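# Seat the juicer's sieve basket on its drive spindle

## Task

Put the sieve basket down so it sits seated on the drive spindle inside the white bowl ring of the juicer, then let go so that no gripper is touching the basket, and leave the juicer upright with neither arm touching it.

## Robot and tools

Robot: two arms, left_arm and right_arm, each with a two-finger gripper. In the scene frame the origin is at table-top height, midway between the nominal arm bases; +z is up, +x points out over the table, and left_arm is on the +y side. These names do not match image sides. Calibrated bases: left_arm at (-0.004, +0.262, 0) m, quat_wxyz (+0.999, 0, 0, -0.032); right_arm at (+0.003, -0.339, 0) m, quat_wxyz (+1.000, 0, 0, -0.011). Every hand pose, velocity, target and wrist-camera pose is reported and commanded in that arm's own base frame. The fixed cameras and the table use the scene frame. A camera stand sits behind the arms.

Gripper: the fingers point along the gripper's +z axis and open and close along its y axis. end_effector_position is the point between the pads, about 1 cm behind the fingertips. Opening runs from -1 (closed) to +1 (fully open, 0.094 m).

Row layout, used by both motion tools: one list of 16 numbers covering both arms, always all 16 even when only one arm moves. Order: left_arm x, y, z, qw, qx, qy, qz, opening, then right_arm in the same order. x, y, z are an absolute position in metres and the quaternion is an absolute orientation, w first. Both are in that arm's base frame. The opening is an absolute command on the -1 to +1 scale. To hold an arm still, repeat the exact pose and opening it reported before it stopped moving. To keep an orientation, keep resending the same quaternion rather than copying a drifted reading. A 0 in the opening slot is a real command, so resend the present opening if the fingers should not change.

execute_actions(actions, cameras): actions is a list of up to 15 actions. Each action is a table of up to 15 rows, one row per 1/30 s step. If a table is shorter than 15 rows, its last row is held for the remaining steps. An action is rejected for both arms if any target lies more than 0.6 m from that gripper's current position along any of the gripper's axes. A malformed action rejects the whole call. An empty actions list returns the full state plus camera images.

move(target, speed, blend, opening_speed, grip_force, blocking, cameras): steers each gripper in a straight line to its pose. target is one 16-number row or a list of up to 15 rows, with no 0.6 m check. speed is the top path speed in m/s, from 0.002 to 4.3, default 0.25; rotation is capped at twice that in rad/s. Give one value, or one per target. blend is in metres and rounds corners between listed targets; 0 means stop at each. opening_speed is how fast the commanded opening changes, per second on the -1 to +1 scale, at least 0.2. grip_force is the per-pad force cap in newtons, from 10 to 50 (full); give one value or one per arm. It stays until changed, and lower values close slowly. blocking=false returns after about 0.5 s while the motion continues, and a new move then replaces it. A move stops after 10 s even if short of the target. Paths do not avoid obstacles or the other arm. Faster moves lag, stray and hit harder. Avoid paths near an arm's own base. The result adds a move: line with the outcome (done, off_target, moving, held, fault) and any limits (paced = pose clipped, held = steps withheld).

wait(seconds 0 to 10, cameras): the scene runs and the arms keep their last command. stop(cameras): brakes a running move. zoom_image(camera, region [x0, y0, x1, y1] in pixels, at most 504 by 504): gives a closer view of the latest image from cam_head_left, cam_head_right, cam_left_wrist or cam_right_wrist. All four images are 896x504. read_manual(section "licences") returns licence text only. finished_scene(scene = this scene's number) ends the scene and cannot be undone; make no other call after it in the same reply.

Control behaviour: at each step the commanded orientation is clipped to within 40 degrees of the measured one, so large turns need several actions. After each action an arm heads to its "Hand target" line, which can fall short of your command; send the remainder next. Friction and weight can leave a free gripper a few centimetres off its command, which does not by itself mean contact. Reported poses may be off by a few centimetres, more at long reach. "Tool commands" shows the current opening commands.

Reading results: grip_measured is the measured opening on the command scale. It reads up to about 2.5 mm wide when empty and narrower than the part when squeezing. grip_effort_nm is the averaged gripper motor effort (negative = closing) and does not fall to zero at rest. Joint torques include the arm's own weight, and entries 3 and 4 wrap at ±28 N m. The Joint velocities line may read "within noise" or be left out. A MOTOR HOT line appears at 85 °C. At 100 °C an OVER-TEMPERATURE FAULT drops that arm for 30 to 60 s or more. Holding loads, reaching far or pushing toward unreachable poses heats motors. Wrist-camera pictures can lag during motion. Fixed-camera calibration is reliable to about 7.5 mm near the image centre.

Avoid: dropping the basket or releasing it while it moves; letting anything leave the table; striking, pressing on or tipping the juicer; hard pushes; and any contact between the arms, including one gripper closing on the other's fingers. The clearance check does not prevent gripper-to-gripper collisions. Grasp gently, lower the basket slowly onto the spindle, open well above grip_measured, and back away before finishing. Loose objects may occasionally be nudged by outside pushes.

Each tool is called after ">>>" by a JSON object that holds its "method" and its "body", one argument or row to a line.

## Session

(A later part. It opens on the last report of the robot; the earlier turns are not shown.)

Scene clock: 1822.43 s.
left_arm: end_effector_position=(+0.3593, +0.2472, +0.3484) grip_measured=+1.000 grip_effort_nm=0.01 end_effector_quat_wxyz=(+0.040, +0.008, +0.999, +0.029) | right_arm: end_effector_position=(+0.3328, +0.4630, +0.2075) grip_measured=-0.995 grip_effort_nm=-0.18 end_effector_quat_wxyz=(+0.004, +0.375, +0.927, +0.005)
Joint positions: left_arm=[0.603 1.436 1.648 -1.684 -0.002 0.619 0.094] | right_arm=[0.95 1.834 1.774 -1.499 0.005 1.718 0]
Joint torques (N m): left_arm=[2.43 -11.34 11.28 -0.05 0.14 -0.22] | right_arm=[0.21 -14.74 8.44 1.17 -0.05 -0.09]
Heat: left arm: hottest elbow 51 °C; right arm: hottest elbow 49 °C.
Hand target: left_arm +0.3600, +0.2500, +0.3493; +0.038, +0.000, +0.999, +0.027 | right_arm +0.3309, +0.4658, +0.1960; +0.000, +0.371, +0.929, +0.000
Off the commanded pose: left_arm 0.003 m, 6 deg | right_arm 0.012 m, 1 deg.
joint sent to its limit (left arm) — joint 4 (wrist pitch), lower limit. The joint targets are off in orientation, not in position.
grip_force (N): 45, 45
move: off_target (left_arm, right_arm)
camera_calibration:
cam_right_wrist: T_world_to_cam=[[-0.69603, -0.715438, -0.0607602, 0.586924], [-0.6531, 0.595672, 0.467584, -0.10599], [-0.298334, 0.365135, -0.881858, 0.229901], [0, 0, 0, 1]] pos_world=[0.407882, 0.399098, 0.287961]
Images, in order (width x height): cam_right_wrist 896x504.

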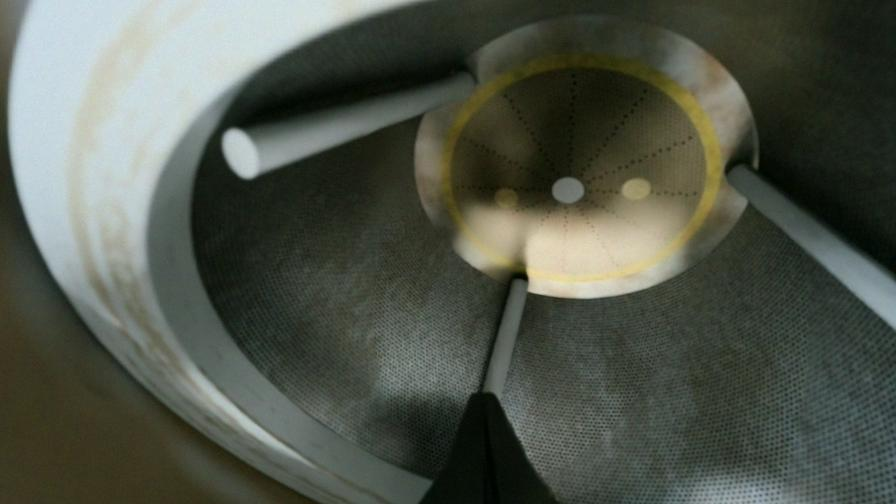

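>>> {"method": "move", "body": {
  "target": [
    [0.36,0.25,0.35,0,0,1,0,1,0.334,0.468,0.235,0,0.371,0.928,0,-0.4],
    [0.36,0.25,0.35,0,0,1,0,1,0.321,0.476,0.222,0,0.371,0.928,0,-0.4],
    [0.36,0.25,0.35,0,0,1,0,1,0.321,0.478,0.194,0,0.371,0.928,0,-0.4]
  ],
  "speed": 0.1,
  "cameras": ["cam_right_wrist"]
}}

Scene clock: 1833.70 s.
left_arm: end_effector_position=(+0.3593, +0.2472, +0.3484) grip_measured=+1.000 grip_effort_nm=0.01 end_effector_quat_wxyz=(+0.040, +0.008, +0.999, +0.029) | right_arm: end_effector_position=(+0.3261, +0.4624, +0.2144) grip_measured=-0.402 grip_effort_nm=0.11 end_effector_quat_wxyz=(+0.004, +0.376, +0.927, -0.003)
Joint positions: left_arm=[0.603 1.436 1.648 -1.684 -0.002 0.619 0.094] | right_arm=[0.96 1.833 1.79 -1.533 0.009 1.731 0.028]
Joint torques (N m): left_arm=[1.96 -11.58 11.22 0.29 0.17 -0.2] | right_arm=[1.03 -13.51 7.97 2.51 -0.22 0.02]
Heat: left arm: hottest elbow 52 °C; right arm: hottest elbow 49 °C.
Hand target: left_arm +0.3600, +0.2500, +0.3493; +0.038, +0.000, +0.999, +0.027 | right_arm +0.3205, +0.4770, +0.1944; +0.000, +0.371, +0.929, +0.000
Off the commanded pose: left_arm 0.003 m, 6 deg | right_arm 0.026 m, 1 deg.
joint sent to its limit (left arm) — joint 4 (wrist pitch), lower limit. The joint targets are off in orientation, not in position.
grip_force (N): 45, 45
move: off_target (left_arm, right_arm)
camera_calibration:
cam_right_wrist: T_world_to_cam=[[-0.698061, -0.714607, -0.0452447, 0.579194], [-0.648747, 0.604453, 0.462346, -0.117628], [-0.303047, 0.352098, -0.885545, 0.242502], [0, 0, 0, 1]] pos_world=[0.401492, 0.399612, 0.295336]
Images, in order (width x height): cam_right_wrist 896x504.

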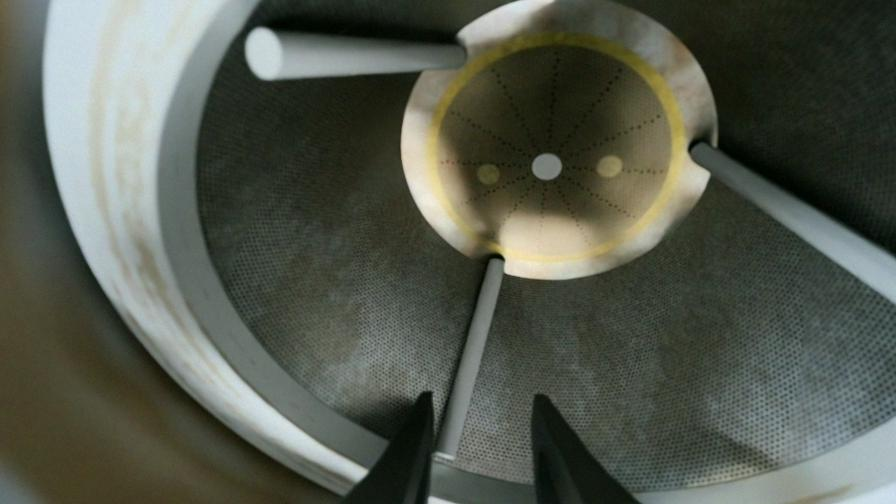

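>>> {"method": "move", "body": {
  "target": [
    [0.36,0.25,0.35,0,0,1,0,1,0.334,0.462,0.27,0,0.371,0.928,0,-0.4],
    [0.36,0.25,0.35,0,0,1,0,1,0.318,0.475,0.255,0.153,0.365,0.914,-0.083,-0.4]
  ],
  "speed": 0.2,
  "cameras": ["cam_right_wrist"]
}}

Scene clock: 1855.77 s.
left_arm: end_effector_position=(+0.3593, +0.2472, +0.3484) grip_measured=+1.000 grip_effort_nm=0.01 end_effector_quat_wxyz=(+0.040, +0.008, +0.999, +0.029) | right_arm: end_effector_position=(+0.3185, +0.4597, +0.2430) grip_measured=-0.402 grip_effort_nm=0.10 end_effector_quat_wxyz=(+0.154, +0.360, +0.917, -0.071)
Joint positions: left_arm=[0.603 1.436 1.648 -1.684 -0.002 0.619 0.094] | right_arm=[1.065 1.873 1.896 -1.698 0.324 1.83 0.028]
Joint torques (N m): left_arm=[1.79 -11.87 11.08 0.27 0.16 -0.19] | right_arm=[0.79 -15.15 13.71 -0.02 0.4 0]
Heat: left arm: hottest elbow 52 °C; right arm: hottest elbow 50 °C.
Hand target: left_arm +0.3600, +0.2500, +0.3493; +0.038, +0.000, +0.999, +0.027 | right_arm +0.3174, +0.4740, +0.2545; +0.157, +0.361, +0.918, -0.055
Off the commanded pose: left_arm 0.003 m, 6 deg | right_arm 0.019 m, 2 deg.
joint sent to its limit (left arm) — joint 4 (wrist pitch), lower limit. The joint targets are off in orientation, not in position.
joint sent to its limit (right arm) — joint 4 (wrist pitch), lower limit. The joint targets are off in orientation, not in position.
grip_force (N): 45, 45
move: off_target (left_arm, right_arm)
camera_calibration:
cam_right_wrist: T_world_to_cam=[[-0.672991, -0.739136, -0.0275687, 0.57221], [-0.733801, 0.662527, 0.150314, -0.0579943], [-0.0928375, 0.12139, -0.988254, 0.330528], [0, 0, 0, 1]] pos_world=[0.373221, 0.421241, 0.351138]
Images, in order (width x height): cam_right_wrist 896x504.

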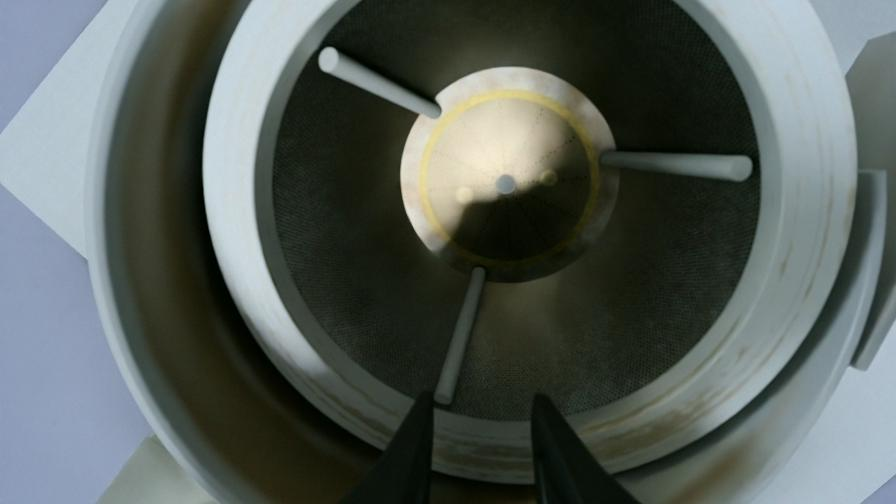

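>>> {"method": "move", "body": {
  "target": [
    [0.36,0.25,0.35,0,0,1,0,1,0.322,0.486,0.262,0.153,0.365,0.914,-0.083,-0.4],
    [0.36,0.25,0.35,0,0,1,0,1,0.328,0.472,0.225,0.153,0.365,0.914,-0.083,-0.4]
  ],
  "speed": 0.12,
  "cameras": ["cam_right_wrist"]
}}

Scene clock: 1865.23 s.
left_arm: end_effector_position=(+0.3593, +0.2472, +0.3484) grip_measured=+1.000 grip_effort_nm=0.01 end_effector_quat_wxyz=(+0.040, +0.008, +0.999, +0.029) | right_arm: end_effector_position=(+0.3238, +0.4654, +0.2444) grip_measured=-0.402 grip_effort_nm=0.10 end_effector_quat_wxyz=(+0.158, +0.363, +0.916, -0.068)
Joint positions: left_arm=[0.603 1.436 1.648 -1.684 -0.002 0.619 0.094] | right_arm=[1.064 1.891 1.926 -1.703 0.332 1.834 0.028]
Joint torques (N m): left_arm=[1.73 -11.4 11.29 0.27 0.23 -0.15] | right_arm=[-0.85 -12.98 10.28 0.27 0.09 -0.03]
Heat: left arm: hottest elbow 52 °C; right arm: hottest elbow 51 °C.
Hand target: left_arm +0.3600, +0.2500, +0.3493; +0.038, +0.000, +0.999, +0.027 | right_arm +0.3276, +0.4713, +0.2251; +0.153, +0.365, +0.915, -0.083
Off the commanded pose: left_arm 0.003 m, 6 deg | right_arm 0.021 m, 2 deg.
joint sent to its limit (left arm) — joint 4 (wrist pitch), lower limit. The joint targets are off in orientation, not in position.
grip_force (N): 45, 45
move: off_target (left_arm, right_arm)
camera_calibration:
cam_right_wrist: T_world_to_cam=[[-0.675557, -0.736368, -0.0372205, 0.581966], [-0.732775, 0.664957, 0.144477, -0.0580181], [-0.0816379, 0.124876, -0.988808, 0.326679], [0, 0, 0, 1]] pos_world=[0.377306, 0.426326, 0.353066]
Images, in order (width x height): cam_right_wrist 896x504.

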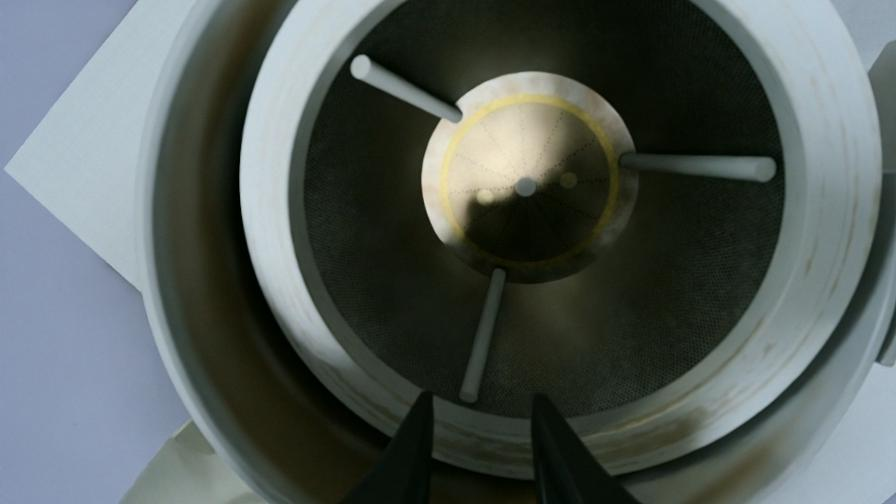

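>>> {"method": "move", "body": {
  "target": [
    [0.36,0.25,0.35,0,0,1,0,1,0.329,0.466,0.220,0.153,0.365,0.914,-0.083,-0.4],
    [0.36,0.25,0.35,0,0,1,0,1,0.333,0.462,0.190,0.153,0.365,0.914,-0.083,-0.4]
  ],
  "speed": 0.1,
  "cameras": ["cam_right_wrist"]
}}

Scene clock: 1871.33 s.
left_arm: end_effector_position=(+0.3593, +0.2472, +0.3484) grip_measured=+1.000 grip_effort_nm=0.01 end_effector_quat_wxyz=(+0.040, +0.008, +0.999, +0.029) | right_arm: end_effector_position=(+0.3359, +0.4551, +0.2268) grip_measured=-0.402 grip_effort_nm=0.10 end_effector_quat_wxyz=(+0.161, +0.376, +0.911, -0.062)
Joint positions: left_arm=[0.603 1.436 1.648 -1.684 -0.002 0.619 0.094] | right_arm=[1.038 1.875 1.856 -1.632 0.338 1.834 0.028]
Joint torques (N m): left_arm=[2.02 -11.63 11.03 0.08 0.14 -0.15] | right_arm=[-0.03 -13.04 6.75 1.77 -0.07 -0.17]
Heat: left arm: hottest elbow 52 °C; right arm: hottest elbow 50 °C.
Hand target: left_arm +0.3600, +0.2500, +0.3493; +0.038, +0.000, +0.999, +0.027 | right_arm +0.3322, +0.4604, +0.1908; +0.153, +0.365, +0.914, -0.083
Off the commanded pose: left_arm 0.003 m, 6 deg | right_arm 0.038 m, 3 deg.
joint sent to its limit (left arm) — joint 4 (wrist pitch), lower limit. The joint targets are off in orientation, not in position.
grip_force (N): 45, 45
move: off_target (left_arm, right_arm)
camera_calibration:
cam_right_wrist: T_world_to_cam=[[-0.693678, -0.718175, -0.055098, 0.583741], [-0.717375, 0.681982, 0.142384, -0.0522783], [-0.0646811, 0.138295, -0.988277, 0.299614], [0, 0, 0, 1]] pos_world=[0.386805, 0.413446, 0.335708]
Images, in order (width x height): cam_right_wrist 896x504.

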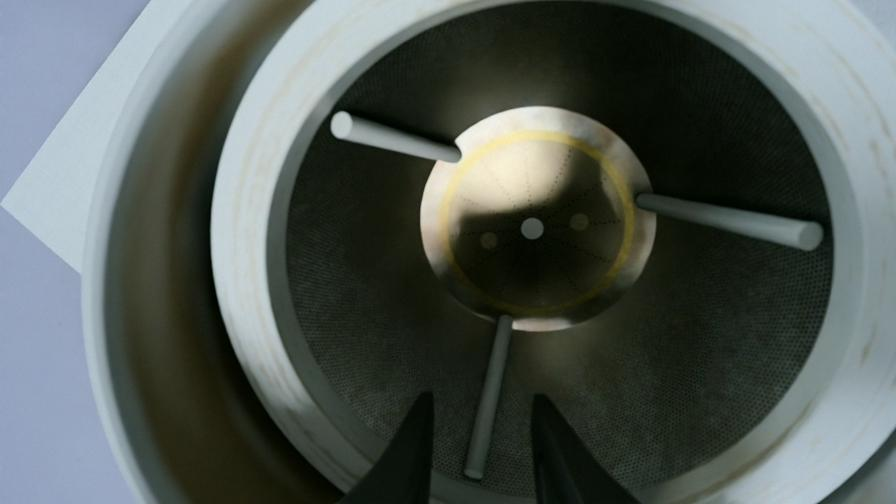

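>>> {"method": "move", "body": {
  "target": [
    [0.36,0.25,0.35,0,0,1,0,1,0.327,0.470,0.27,0.153,0.365,0.914,-0.083,-0.4],
    [0.36,0.25,0.35,0,0,1,0,1,0.336,0.456,0.25,0,0.371,0.928,0,0.3],
    [0.36,0.25,0.35,0,0,1,0,1,0.336,0.456,0.205,0,0.371,0.928,0,0.3],
    [0.36,0.25,0.35,0,0,1,0,1,0.312,0.484,0.205,0,0.371,0.928,0,0.3]
  ],
  "speed": 0.12,
  "cameras": ["cam_right_wrist","cam_head_left"]
}}

>>> {"method": "zoom_image", "body": {
  "camera": "cam_head_left",
  "region": [340, 220, 510, 390]
}}

Scene clock: 1894.17 s.
left_arm: end_effector_position=(+0.3593, +0.2472, +0.3484) grip_measured=+1.000 grip_effort_nm=0.01 end_effector_quat_wxyz=(+0.040, +0.008, +0.999, +0.029) | right_arm: end_effector_position=(+0.3328, +0.4554, +0.2144) grip_measured=+0.298 grip_effort_nm=0.11 end_effector_quat_wxyz=(+0.005, +0.397, +0.918, -0.003)
Joint positions: left_arm=[0.603 1.436 1.648 -1.684 -0.002 0.619 0.094] | right_arm=[0.944 1.827 1.782 -1.529 0.012 1.76 0.061]
Joint torques (N m): left_arm=[1.79 -12.45 11.25 0.27 0.17 -0.14] | right_arm=[4.42 -13.74 10.5 1.16 -0.39 -0.06]
Heat: left arm: hottest elbow 52 °C; right arm: hottest elbow 51 °C.
Hand target: left_arm +0.3600, +0.2500, +0.3493; +0.038, +0.000, +0.999, +0.027 | right_arm +0.3112, +0.4822, +0.2053; +0.000, +0.371, +0.929, +0.000
Off the commanded pose: left_arm 0.003 m, 6 deg | right_arm 0.037 m, 3 deg.
joint sent to its limit (left arm) — joint 4 (wrist pitch), lower limit. The joint targets are off in orientation, not in position.
grip_force (N): 45, 45
move: off_target (left_arm, right_arm)
camera_calibration:
cam_right_wrist: T_world_to_cam=[[-0.729576, -0.682268, -0.047205, 0.575046], [-0.622235, 0.633567, 0.459801, -0.130616], [-0.2838, 0.364832, -0.886767, 0.235172], [0, 0, 0, 1]] pos_world=[0.405008, 0.389291, 0.295745]
Images, in order (width x height): cam_head_left 896x504, cam_right_wrist 896x504.

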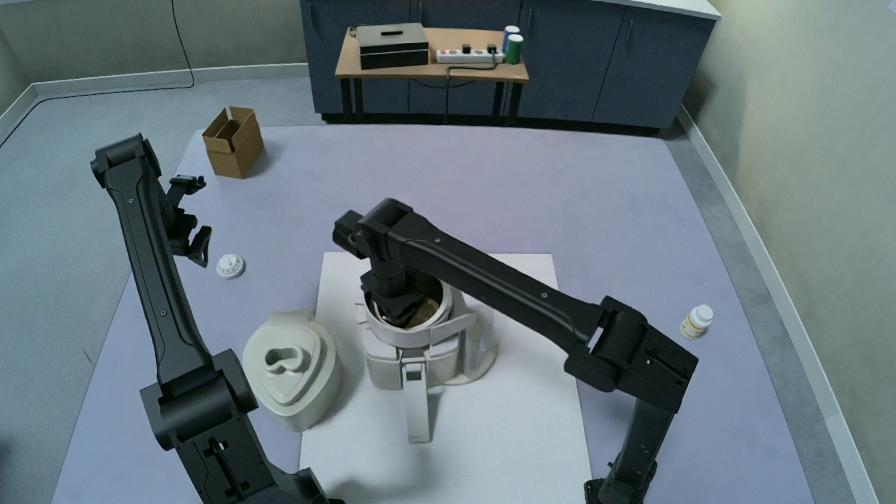

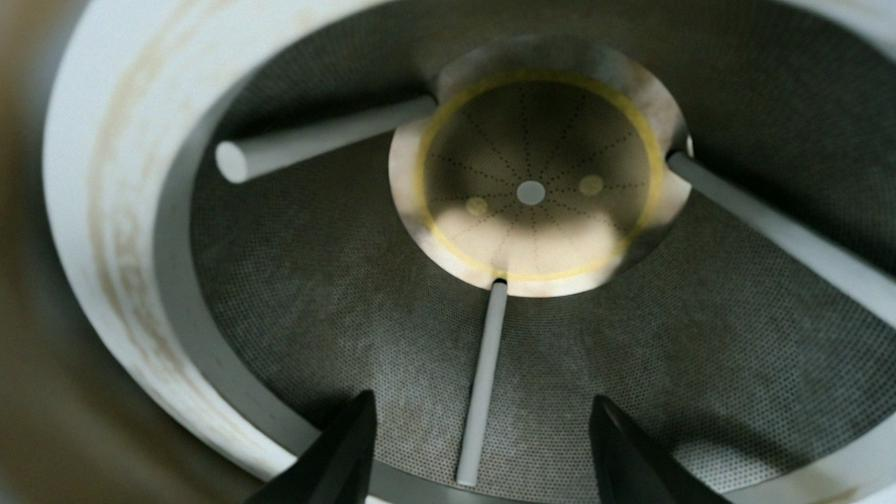

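Scaled by 2.965 from the camera's 896x504 image, which has a finer 1280x720 frame.

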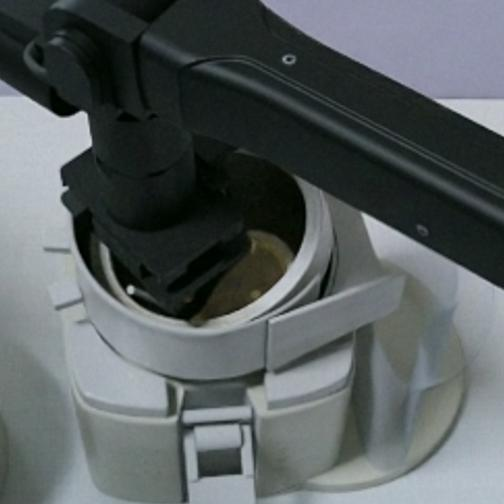

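>>> {"method": "move", "body": {
  "target": [
    [0.36,0.25,0.35,0,0,1,0,1,0.292,0.510,0.20,0,0.371,0.928,0,0.3]
  ],
  "speed": 0.12,
  "cameras": ["cam_right_wrist","cam_head_left"]
}}

>>> {"method": "zoom_image", "body": {
  "camera": "cam_head_left",
  "region": [340, 220, 510, 390]
}}

Scene clock: 1901.50 s.
left_arm: end_effector_position=(+0.3593, +0.2472, +0.3484) grip_measured=+1.000 grip_effort_nm=0.01 end_effector_quat_wxyz=(+0.040, +0.008, +0.999, +0.029) | right_arm: end_effector_position=(+0.3095, +0.4739, +0.2135) grip_measured=+0.298 grip_effort_nm=0.10 end_effector_quat_wxyz=(+0.008, +0.389, +0.921, -0.003)
Joint positions: left_arm=[0.603 1.436 1.648 -1.684 -0.002 0.619 0.094] | right_arm=[0.998 1.832 1.786 -1.528 0.017 1.798 0.061]
Joint torques (N m): left_arm=[1.96 -11.63 11.22 0.2 0.12 -0.17] | right_arm=[4.25 -11.81 12.71 1.28 -0.55 0.09]
Heat: left arm: hottest elbow 52 °C; right arm: hottest elbow 51 °C.
Hand target: left_arm +0.3600, +0.2500, +0.3493; +0.038, +0.000, +0.999, +0.027 | right_arm +0.2904, +0.5074, +0.2001; +0.000, +0.371, +0.929, +0.000
Off the commanded pose: left_arm 0.003 m, 6 deg | right_arm 0.042 m, 2 deg.
joint sent to its limit (left arm) — joint 4 (wrist pitch), lower limit. The joint targets are off in orientation, not in position.
grip_force (N): 45, 45
move: off_target (left_arm, right_arm)
camera_calibration:
cam_right_wrist: T_world_to_cam=[[-0.718346, -0.693918, -0.0495616, 0.57316], [-0.634546, 0.624345, 0.45557, -0.14737], [-0.285185, 0.358706, -0.888819, 0.224696], [0, 0, 0, 1]] pos_world=[0.382295, 0.409136, 0.295258]
Images, in order (width x height): cam_head_left 896x504, cam_right_wrist 896x504.

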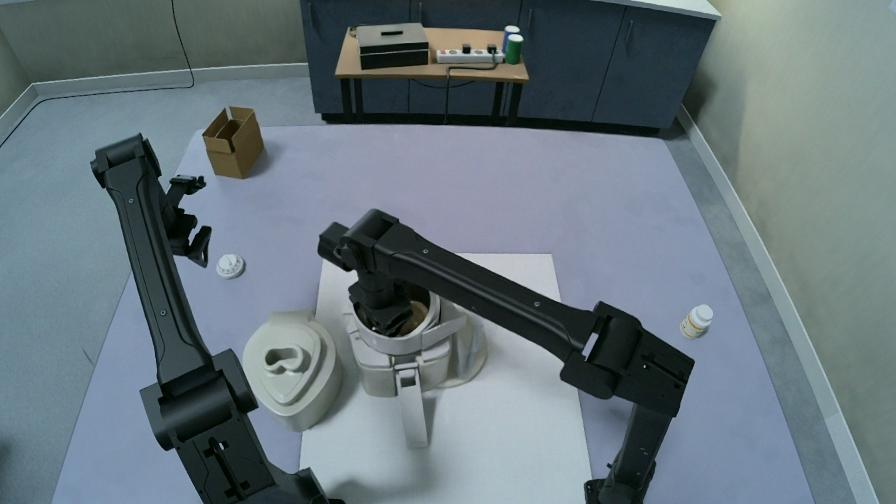

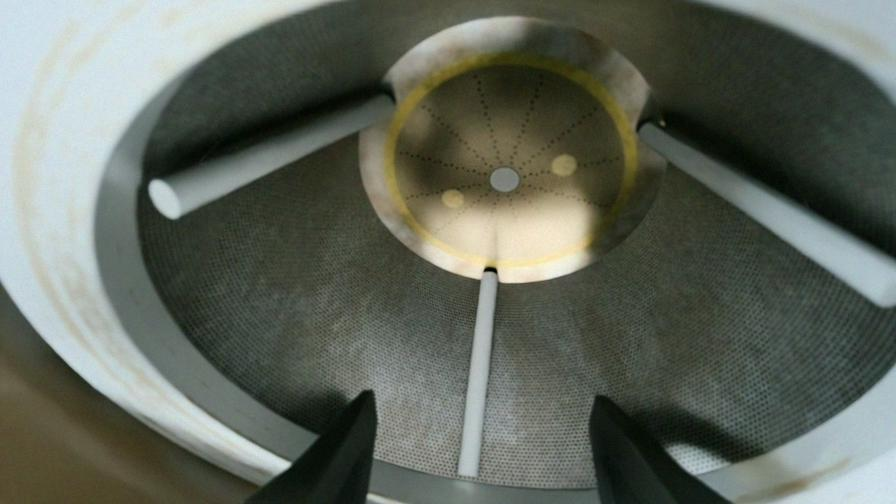

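Scaled by 2.965 from the camera's 896x504 image, which has a finer 1280x720 frame.

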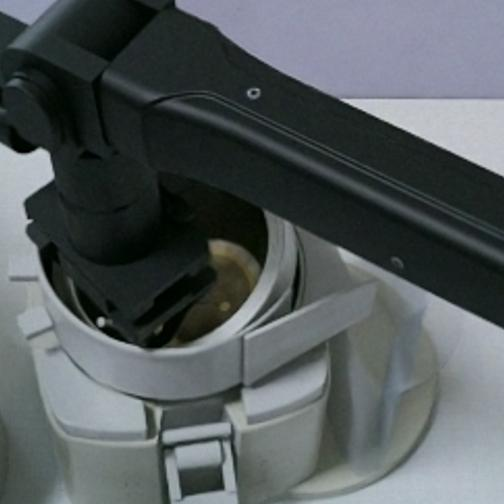

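>>> {"method": "move", "body": {
  "target": [
    [0.36,0.25,0.35,0,0,1,0,1,0.318,0.467,0.205,0,0.371,0.928,0,0.0],
    [0.36,0.25,0.35,0,0,1,0,1,0.335,0.462,0.32,0,0.371,0.928,0,0.0],
    [0.36,0.25,0.35,0,0,1,0,1,0.362,0.405,0.29,0,-0.383,0.924,0,-0.3]
  ],
  "speed": 0.2,
  "cameras": ["cam_right_wrist","cam_head_left"]
}}

>>> {"method": "zoom_image", "body": {
  "camera": "cam_head_left",
  "region": [330, 220, 500, 390]
}}

Scene clock: 1914.83 s.
left_arm: end_effector_position=(+0.3593, +0.2472, +0.3484) grip_measured=+1.000 grip_effort_nm=0.01 end_effector_quat_wxyz=(+0.040, +0.008, +0.999, +0.029) | right_arm: end_effector_position=(+0.3615, +0.4152, +0.2815) grip_measured=-0.298 grip_effort_nm=-0.10 end_effector_quat_wxyz=(-0.003, -0.383, +0.924, -0.001)
Joint positions: left_arm=[0.603 1.436 1.648 -1.684 -0.002 0.619 0.094] | right_arm=[0.855 1.797 1.916 -1.696 -0.001 0.068 0.033]
Joint torques (N m): left_arm=[2.26 -11.58 11.29 0.51 0.18 -0.18] | right_arm=[-1.55 -16.91 8.64 0.46 0.06 -0.19]
Heat: left arm: hottest elbow 52 °C; right arm: hottest elbow 51 °C.
Hand target: left_arm +0.3600, +0.2500, +0.3493; +0.038, +0.000, +0.999, +0.027 | right_arm +0.3620, +0.4051, +0.2899; +0.000, -0.383, +0.924, +0.000
Off the commanded pose: left_arm 0.003 m, 6 deg | right_arm 0.013 m, 0 deg.
joint sent to its limit (left arm) — joint 4 (wrist pitch), lower limit. The joint targets are off in orientation, not in position.
grip_force (N): 45, 45
move: off_target (left_arm, right_arm); target 3's new opening was sent with right_arm's hand 0.013 m and 0 deg from that target
camera_calibration:
cam_right_wrist: T_world_to_cam=[[0.704364, -0.708117, -0.0494087, 0.0646584], [-0.606402, -0.636448, 0.476667, 0.398739], [-0.368982, -0.305785, -0.877695, 0.624124], [0, 0, 0, 1]] pos_world=[0.426544, 0.49041, 0.36092]
Images, in order (width x height): cam_head_left 896x504, cam_right_wrist 896x504.

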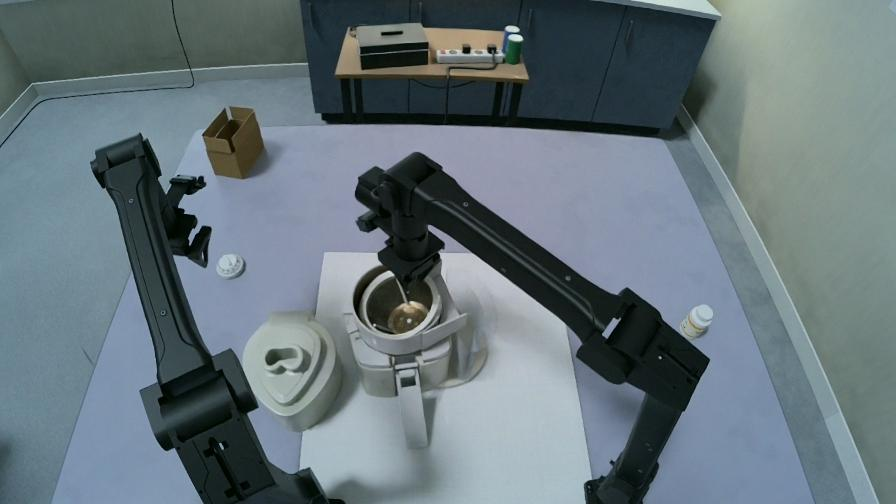

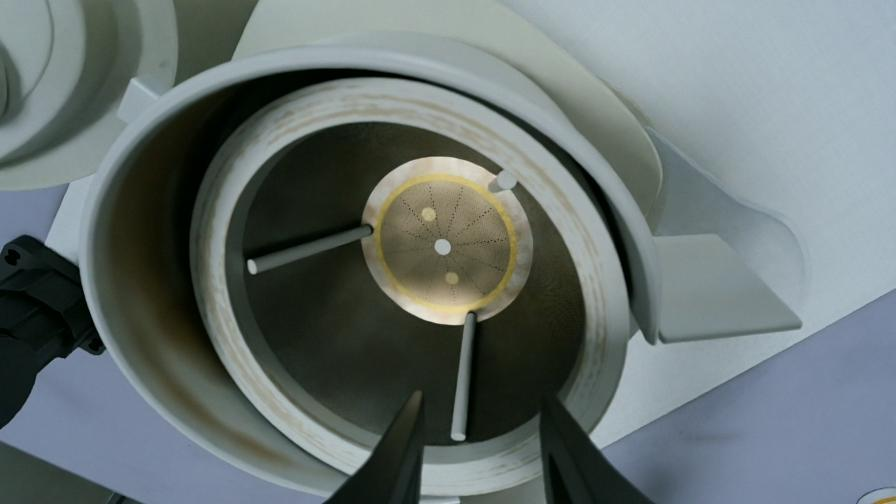

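Scaled by 2.965 from the camera's 896x504 image, which has a finer 1280x720 frame.

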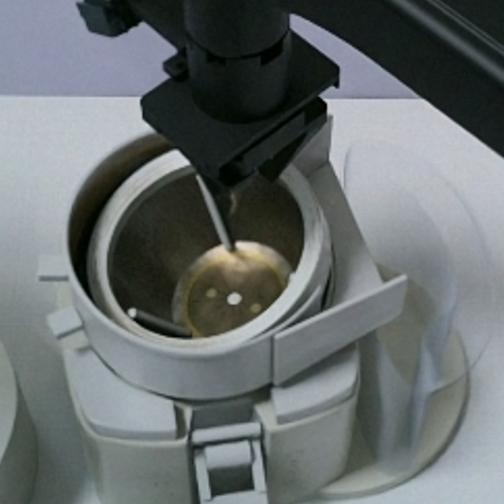

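>>> {"method": "move", "body": {
  "target": [
    [0.36,0.25,0.35,0,0,1,0,1,0.364,0.372,0.30,0,0,1,0,-0.2]
  ],
  "speed": 0.2,
  "cameras": ["cam_right_wrist","cam_head_right"]
}}

>>> {"method": "zoom_image", "body": {
  "camera": "cam_head_right",
  "region": [330, 220, 500, 390]
}}

Scene clock: 1930.37 s.
left_arm: end_effector_position=(+0.3593, +0.2472, +0.3484) grip_measured=+1.000 grip_effort_nm=0.01 end_effector_quat_wxyz=(+0.040, +0.008, +0.999, +0.029) | right_arm: end_effector_position=(+0.3652, +0.3828, +0.2928) grip_measured=-0.202 grip_effort_nm=0.10 end_effector_quat_wxyz=(-0.001, -0.012, +1.000, +0.000)
Joint positions: left_arm=[0.603 1.436 1.648 -1.684 -0.002 0.619 0.094] | right_arm=[0.809 1.733 1.858 -1.696 -0.001 0.786 0.037]
Joint torques (N m): left_arm=[1.9 -11.75 11.1 0.18 0.21 -0.18] | right_arm=[-1.73 -15.85 8.54 0.24 0.11 0.04]
Heat: left arm: hottest elbow 52 °C; right arm: hottest elbow 50 °C.
Hand target: left_arm +0.3600, +0.2500, +0.3493; +0.038, +0.000, +0.999, +0.027 | right_arm +0.3640, +0.3723, +0.2999; +0.000, +0.000, +1.000, +0.000
Off the commanded pose: left_arm 0.003 m, 6 deg | right_arm 0.013 m, 1 deg.
joint sent to its limit (left arm) — joint 4 (wrist pitch), lower limit. The joint targets are off in orientation, not in position.
grip_force (N): 45, 45
move: off_target (left_arm, right_arm)
camera_calibration:
cam_right_wrist: T_world_to_cam=[[0.0200744, -0.998581, -0.0493325, 0.400803], [-0.880906, -0.0410028, 0.471513, 0.248709], [-0.472866, 0.0339919, -0.880478, 0.534171], [0, 0, 0, 1]] pos_world=[0.463635, 0.392274, 0.372829]
Images, in order (width x height): cam_head_right 896x504, cam_right_wrist 896x504.

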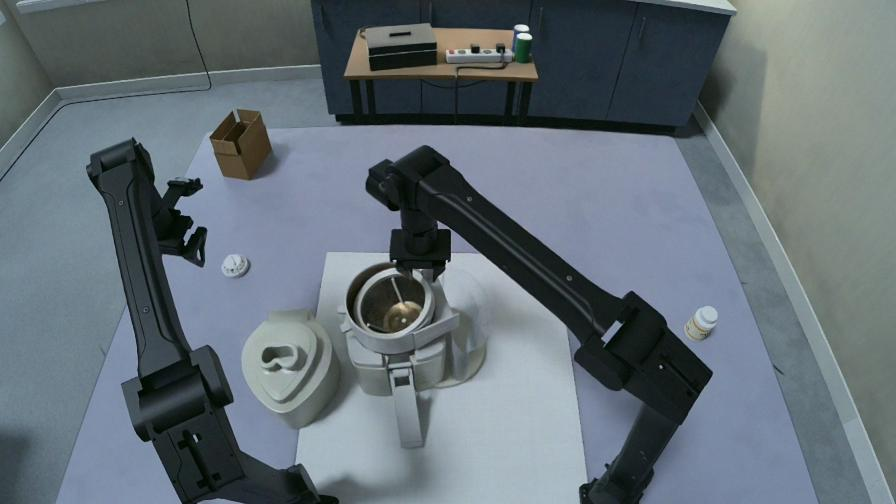

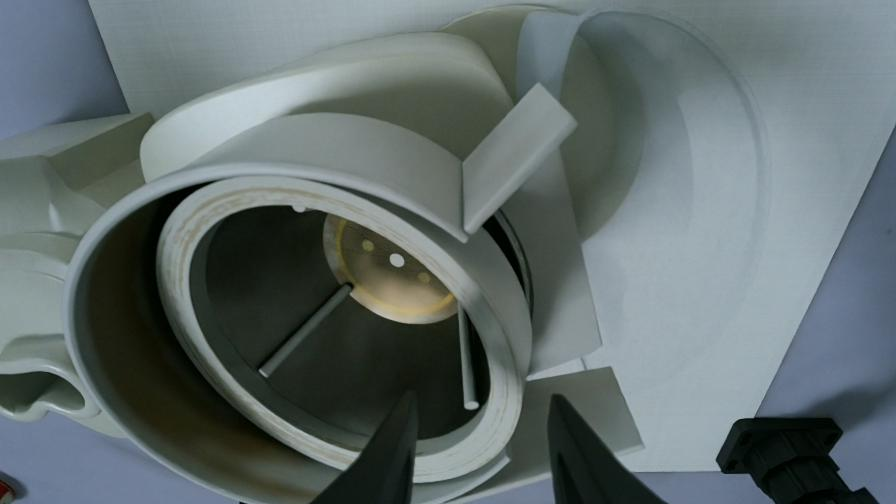

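Scaled by 2.965 from the camera's 896x504 image, which has a finer 1280x720 frame.

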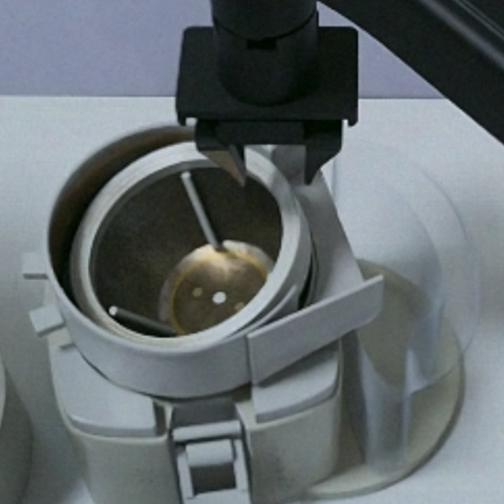

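>>> {"method": "move", "body": {
  "target": [
    [0.36,0.25,0.35,0,0,1,0,1,0.366,0.360,0.30,0,0,1,0,-0.2],
    [0.36,0.25,0.35,0,0,1,0,1,0.366,0.368,0.262,0,0,1,0,-0.2]
  ],
  "speed": 0.12,
  "cameras": ["cam_right_wrist"]
}}

Scene clock: 1943.43 s.
left_arm: end_effector_position=(+0.3593, +0.2472, +0.3484) grip_measured=+1.000 grip_effort_nm=0.01 end_effector_quat_wxyz=(+0.040, +0.008, +0.999, +0.029) | right_arm: end_effector_position=(+0.3660, +0.3684, +0.2605) grip_measured=-0.202 grip_effort_nm=0.10 end_effector_quat_wxyz=(-0.006, -0.001, +1.000, -0.004)
Joint positions: left_arm=[0.603 1.436 1.648 -1.684 -0.002 0.619 0.094] | right_arm=[0.789 1.709 1.741 -1.617 -0.002 0.786 0.037]
Joint torques (N m): left_arm=[2.26 -11.58 11.11 0.36 0.17 -0.2] | right_arm=[-0.56 -14.8 8.66 1.31 0.18 -0.03]
Heat: left arm: hottest elbow 52 °C; right arm: hottest elbow 50 °C.
Hand target: left_arm +0.3600, +0.2500, +0.3493; +0.038, +0.000, +0.999, +0.027 | right_arm +0.3661, +0.3679, +0.2621; +0.000, +0.000, +1.000, +0.000
Off the commanded pose: left_arm 0.003 m, 6 deg | right_arm 0.002 m, 1 deg.
joint sent to its limit (left arm) — joint 4 (wrist pitch), lower limit. The joint targets are off in orientation, not in position.
grip_force (N): 45, 45
move: off_target (left_arm)
camera_calibration:
cam_right_wrist: T_world_to_cam=[[-0.0014659, -0.999206, -0.0398229, 0.390449], [-0.87631, -0.017901, 0.481415, 0.251321], [-0.481746, 0.0356029, -0.875588, 0.507923], [0, 0, 0, 1]] pos_world=[0.465497, 0.376554, 0.33929]
Images, in order (width x height): cam_right_wrist 896x504.

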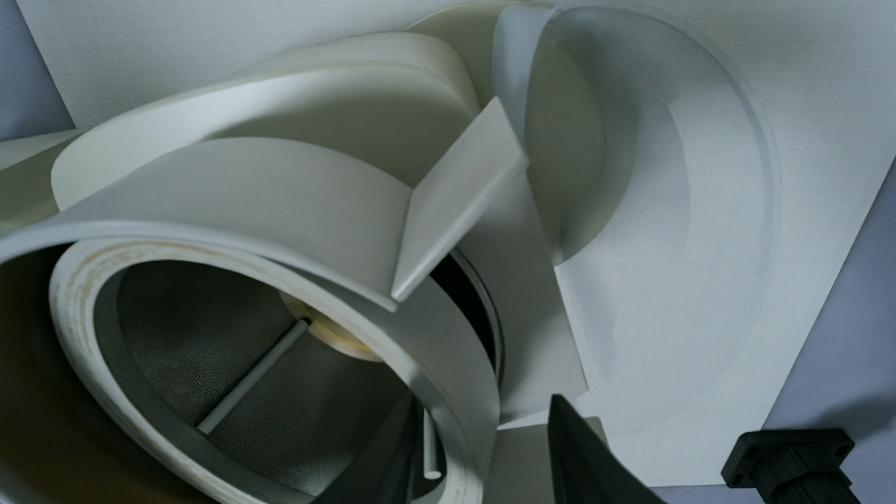

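>>> {"method": "move", "body": {
  "target": [
    [0.36,0.25,0.35,0,0,1,0,1,0.378,0.375,0.27,0,-0.174,0.985,0,-0.25],
    [0.36,0.25,0.35,0,0,1,0,1,0.378,0.379,0.252,0,-0.174,0.985,0,-0.25]
  ],
  "speed": 0.12,
  "cameras": ["cam_right_wrist"]
}}

Scene clock: 1952.80 s.
left_arm: end_effector_position=(+0.3593, +0.2472, +0.3484) grip_measured=+1.000 grip_effort_nm=0.01 end_effector_quat_wxyz=(+0.040, +0.008, +0.999, +0.029) | right_arm: end_effector_position=(+0.3704, +0.3725, +0.2487) grip_measured=-0.248 grip_effort_nm=-0.10 end_effector_quat_wxyz=(-0.011, -0.171, +0.985, -0.007)
Joint positions: left_arm=[0.603 1.436 1.648 -1.684 -0.002 0.619 0.094] | right_arm=[0.789 1.732 1.741 -1.605 -0.001 0.446 0.035]
Joint torques (N m): left_arm=[2.14 -11.34 11.22 0.27 0.13 -0.16] | right_arm=[-0.38 -13.27 11.11 1.2 0.11 -0.14]
Heat: left arm: hottest elbow 52 °C; right arm: hottest elbow 49 °C.
Hand target: left_arm +0.3600, +0.2500, +0.3493; +0.038, +0.000, +0.999, +0.027 | right_arm +0.3779, +0.3788, +0.2521; +0.000, -0.174, +0.985, +0.000
Off the commanded pose: left_arm 0.003 m, 6 deg | right_arm 0.010 m, 2 deg.
joint sent to its limit (left arm) — joint 4 (wrist pitch), lower limit. The joint targets are off in orientation, not in position.
grip_force (N): 45, 45
move: off_target (left_arm)
camera_calibration:
cam_right_wrist: T_world_to_cam=[[0.331732, -0.94259, -0.0384363, 0.249271], [-0.815138, -0.30691, 0.49128, 0.343524], [-0.474872, -0.131642, -0.870153, 0.558125], [0, 0, 0, 1]] pos_world=[0.462366, 0.413864, 0.326469]
Images, in order (width x height): cam_right_wrist 896x504.

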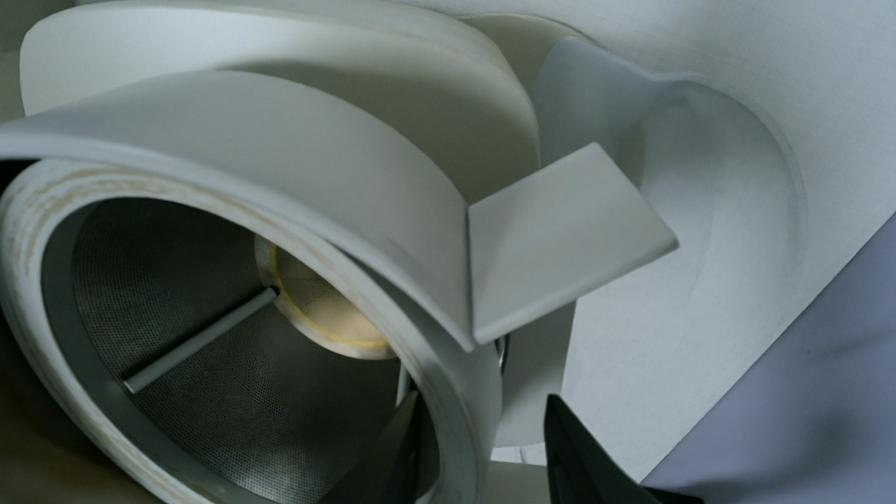

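>>> {"method": "move", "body": {
  "target": [
    [0.36,0.25,0.35,0,0,1,0,1,0.379,0.376,0.240,0,-0.174,0.985,0,-0.35]
  ],
  "speed": 0.1
}}

>>> {"method": "move", "body": {
  "target": [
    [0.36,0.25,0.35,0,0,1,0,1,0.379,0.376,0.240,0,-0.174,0.985,0,-0.95]
  ],
  "opening_speed": 0.4,
  "cameras": ["cam_right_wrist"]
}}

Scene clock: 1959.07 s.
left_arm: end_effector_position=(+0.3593, +0.2472, +0.3484) grip_measured=+1.000 grip_effort_nm=0.01 end_effector_quat_wxyz=(+0.040, +0.008, +0.999, +0.029) | right_arm: end_effector_position=(+0.3759, +0.3781, +0.2487) grip_measured=-0.348 grip_effort_nm=-0.10 end_effector_quat_wxyz=(+0.002, -0.171, +0.985, +0.002)
Joint positions: left_arm=[0.603 1.436 1.648 -1.684 -0.002 0.619 0.094] | right_arm=[0.789 1.732 1.741 -1.573 -0.001 0.444 0.031]
Joint torques (N m): left_arm=[1.9 -11.63 11.17 0.03 0.16 -0.15] | right_arm=[-1.03 -14.15 8.25 1.33 0.08 -0.17]
Heat: left arm: hottest elbow 52 °C; right arm: hottest elbow 49 °C.
Hand target: left_arm +0.3600, +0.2500, +0.3493; +0.038, +0.000, +0.999, +0.027 | right_arm +0.3789, +0.3759, +0.2401; +0.000, -0.174, +0.985, +0.000
Off the commanded pose: left_arm 0.003 m, 6 deg | right_arm 0.009 m, 0 deg.
joint sent to its limit (left arm) — joint 4 (wrist pitch), lower limit. The joint targets are off in orientation, not in position.
grip_force (N): 45, 45
move: off_target (left_arm)

Scene clock: 1960.77 s.
left_arm: end_effector_position=(+0.3593, +0.2472, +0.3484) grip_measured=+1.000 grip_effort_nm=0.01 end_effector_quat_wxyz=(+0.040, +0.008, +0.999, +0.029) | right_arm: end_effector_position=(+0.3755, +0.3789, +0.2481) grip_measured=-0.668 grip_effort_nm=-0.93 end_effector_quat_wxyz=(+0.003, -0.191, +0.982, +0.003)
Joint positions: left_arm=[0.603 1.436 1.648 -1.684 -0.002 0.619 0.094] | right_arm=[0.79 1.732 1.739 -1.571 -0.001 0.407 0.016]
Joint torques (N m): left_arm=[1.26 -11.34 11.18 0.14 0.13 -0.15] | right_arm=[-1.03 -14.51 8.35 1.21 0.1 0.17]
Heat: left arm: hottest elbow 52 °C; right arm: hottest elbow 49 °C.
Hand target: left_arm +0.3600, +0.2500, +0.3493; +0.038, +0.000, +0.999, +0.027 | right_arm +0.3790, +0.3759, +0.2401; +0.000, -0.174, +0.985, +0.000
Off the commanded pose: left_arm 0.003 m, 6 deg | right_arm 0.009 m, 2 deg.
joint sent to its limit (left arm) — joint 4 (wrist pitch), lower limit. The joint targets are off in orientation, not in position.
grip_force (N): 45, 45
move: off_target (left_arm)
camera_calibration:
cam_right_wrist: T_world_to_cam=[[0.370573, -0.927307, -0.0527062, 0.2367], [-0.812671, -0.351192, 0.465005, 0.372295], [-0.449712, -0.129486, -0.883738, 0.553888], [0, 0, 0, 1]] pos_world=[0.463929, 0.421961, 0.328848]
Images, in order (width x height): cam_right_wrist 896x504.

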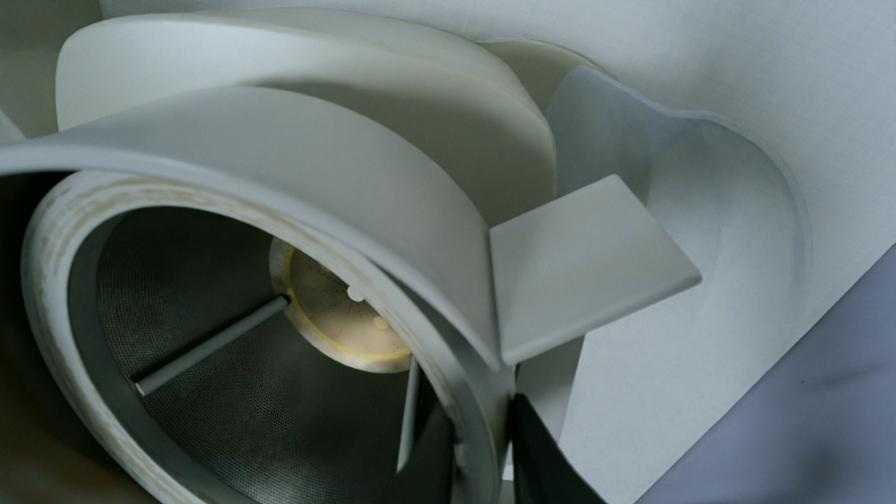

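>>> {"method": "move", "body": {
  "target": [
    [0.36,0.25,0.35,0,0,1,0,1,0.385,0.384,0.31,0,-0.191,0.982,0,-0.95]
  ],
  "speed": 0.1,
  "cameras": ["cam_head_left","cam_right_wrist"]
}}

>>> {"method": "zoom_image", "body": {
  "camera": "cam_head_left",
  "region": [330, 220, 500, 390]
}}

Scene clock: 1967.90 s.
left_arm: end_effector_position=(+0.3593, +0.2472, +0.3484) grip_measured=+1.000 grip_effort_nm=0.01 end_effector_quat_wxyz=(+0.040, +0.008, +0.999, +0.029) | right_arm: end_effector_position=(+0.3733, +0.3771, +0.2656) grip_measured=-0.741 grip_effort_nm=-0.93 end_effector_quat_wxyz=(-0.026, -0.192, +0.981, -0.017)
Joint positions: left_arm=[0.603 1.436 1.648 -1.684 -0.002 0.619 0.094] | right_arm=[0.791 1.774 1.841 -1.699 0 0.405 0.012]
Joint torques (N m): left_arm=[2.49 -11.34 11.19 0.32 0.18 -0.2] | right_arm=[-1.08 -16.56 16.01 0.24 0.1 -0.1]
Heat: left arm: hottest elbow 52 °C; right arm: hottest elbow 50 °C.
Hand target: left_arm +0.3600, +0.2500, +0.3493; +0.038, +0.000, +0.999, +0.027 | right_arm +0.3826, +0.3816, +0.3091; +0.015, -0.191, +0.981, +0.010
Off the commanded pose: left_arm 0.003 m, 6 deg | right_arm 0.046 m, 4 deg.
joint sent to its limit (left arm) — joint 4 (wrist pitch), lower limit. The joint targets are off in orientation, not in position.
joint sent to its limit (right arm) — joint 4 (wrist pitch), lower limit. The joint targets are off in position, not in orientation.
grip_force (N): 45, 45
move: off_target (left_arm, right_arm)
camera_calibration:
cam_right_wrist: T_world_to_cam=[[0.371562, -0.928083, -0.0245812, 0.229151], [-0.787933, -0.329234, 0.520352, 0.329552], [-0.491023, -0.173975, -0.853598, 0.592356], [0, 0, 0, 1]] pos_world=[0.465382, 0.424226, 0.339783]
Images, in order (width x height): cam_head_left 896x504, cam_right_wrist 896x504.

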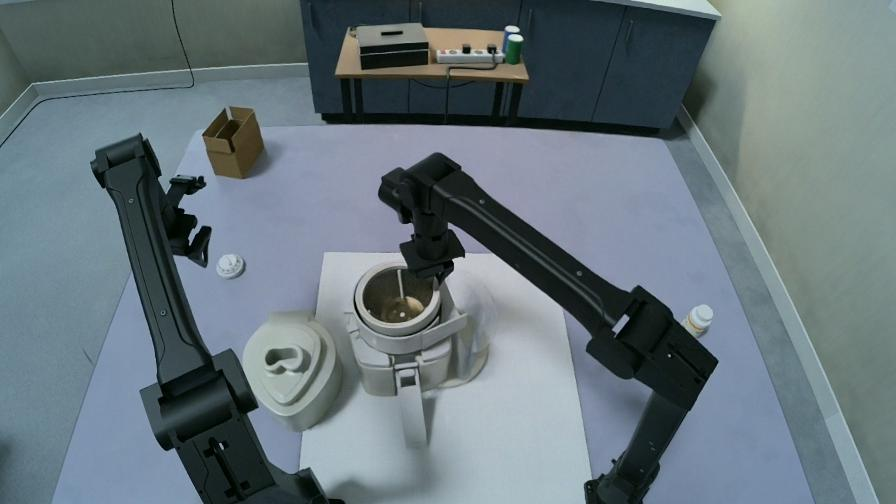

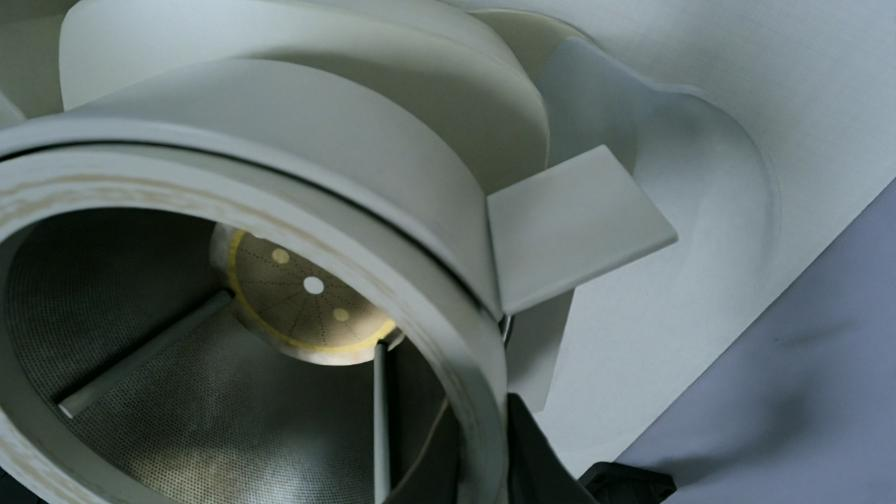

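Scaled by 2.965 from the camera's 896x504 image, which has a finer 1280x720 frame.

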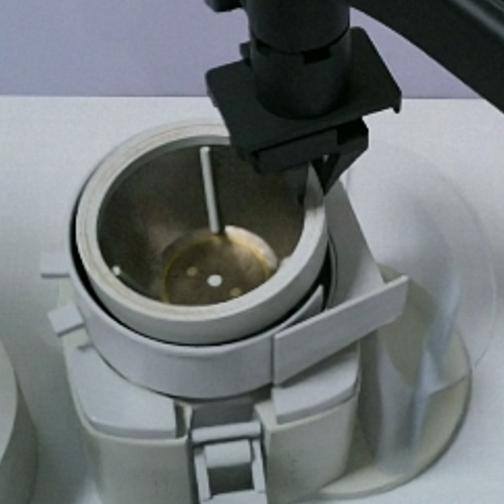

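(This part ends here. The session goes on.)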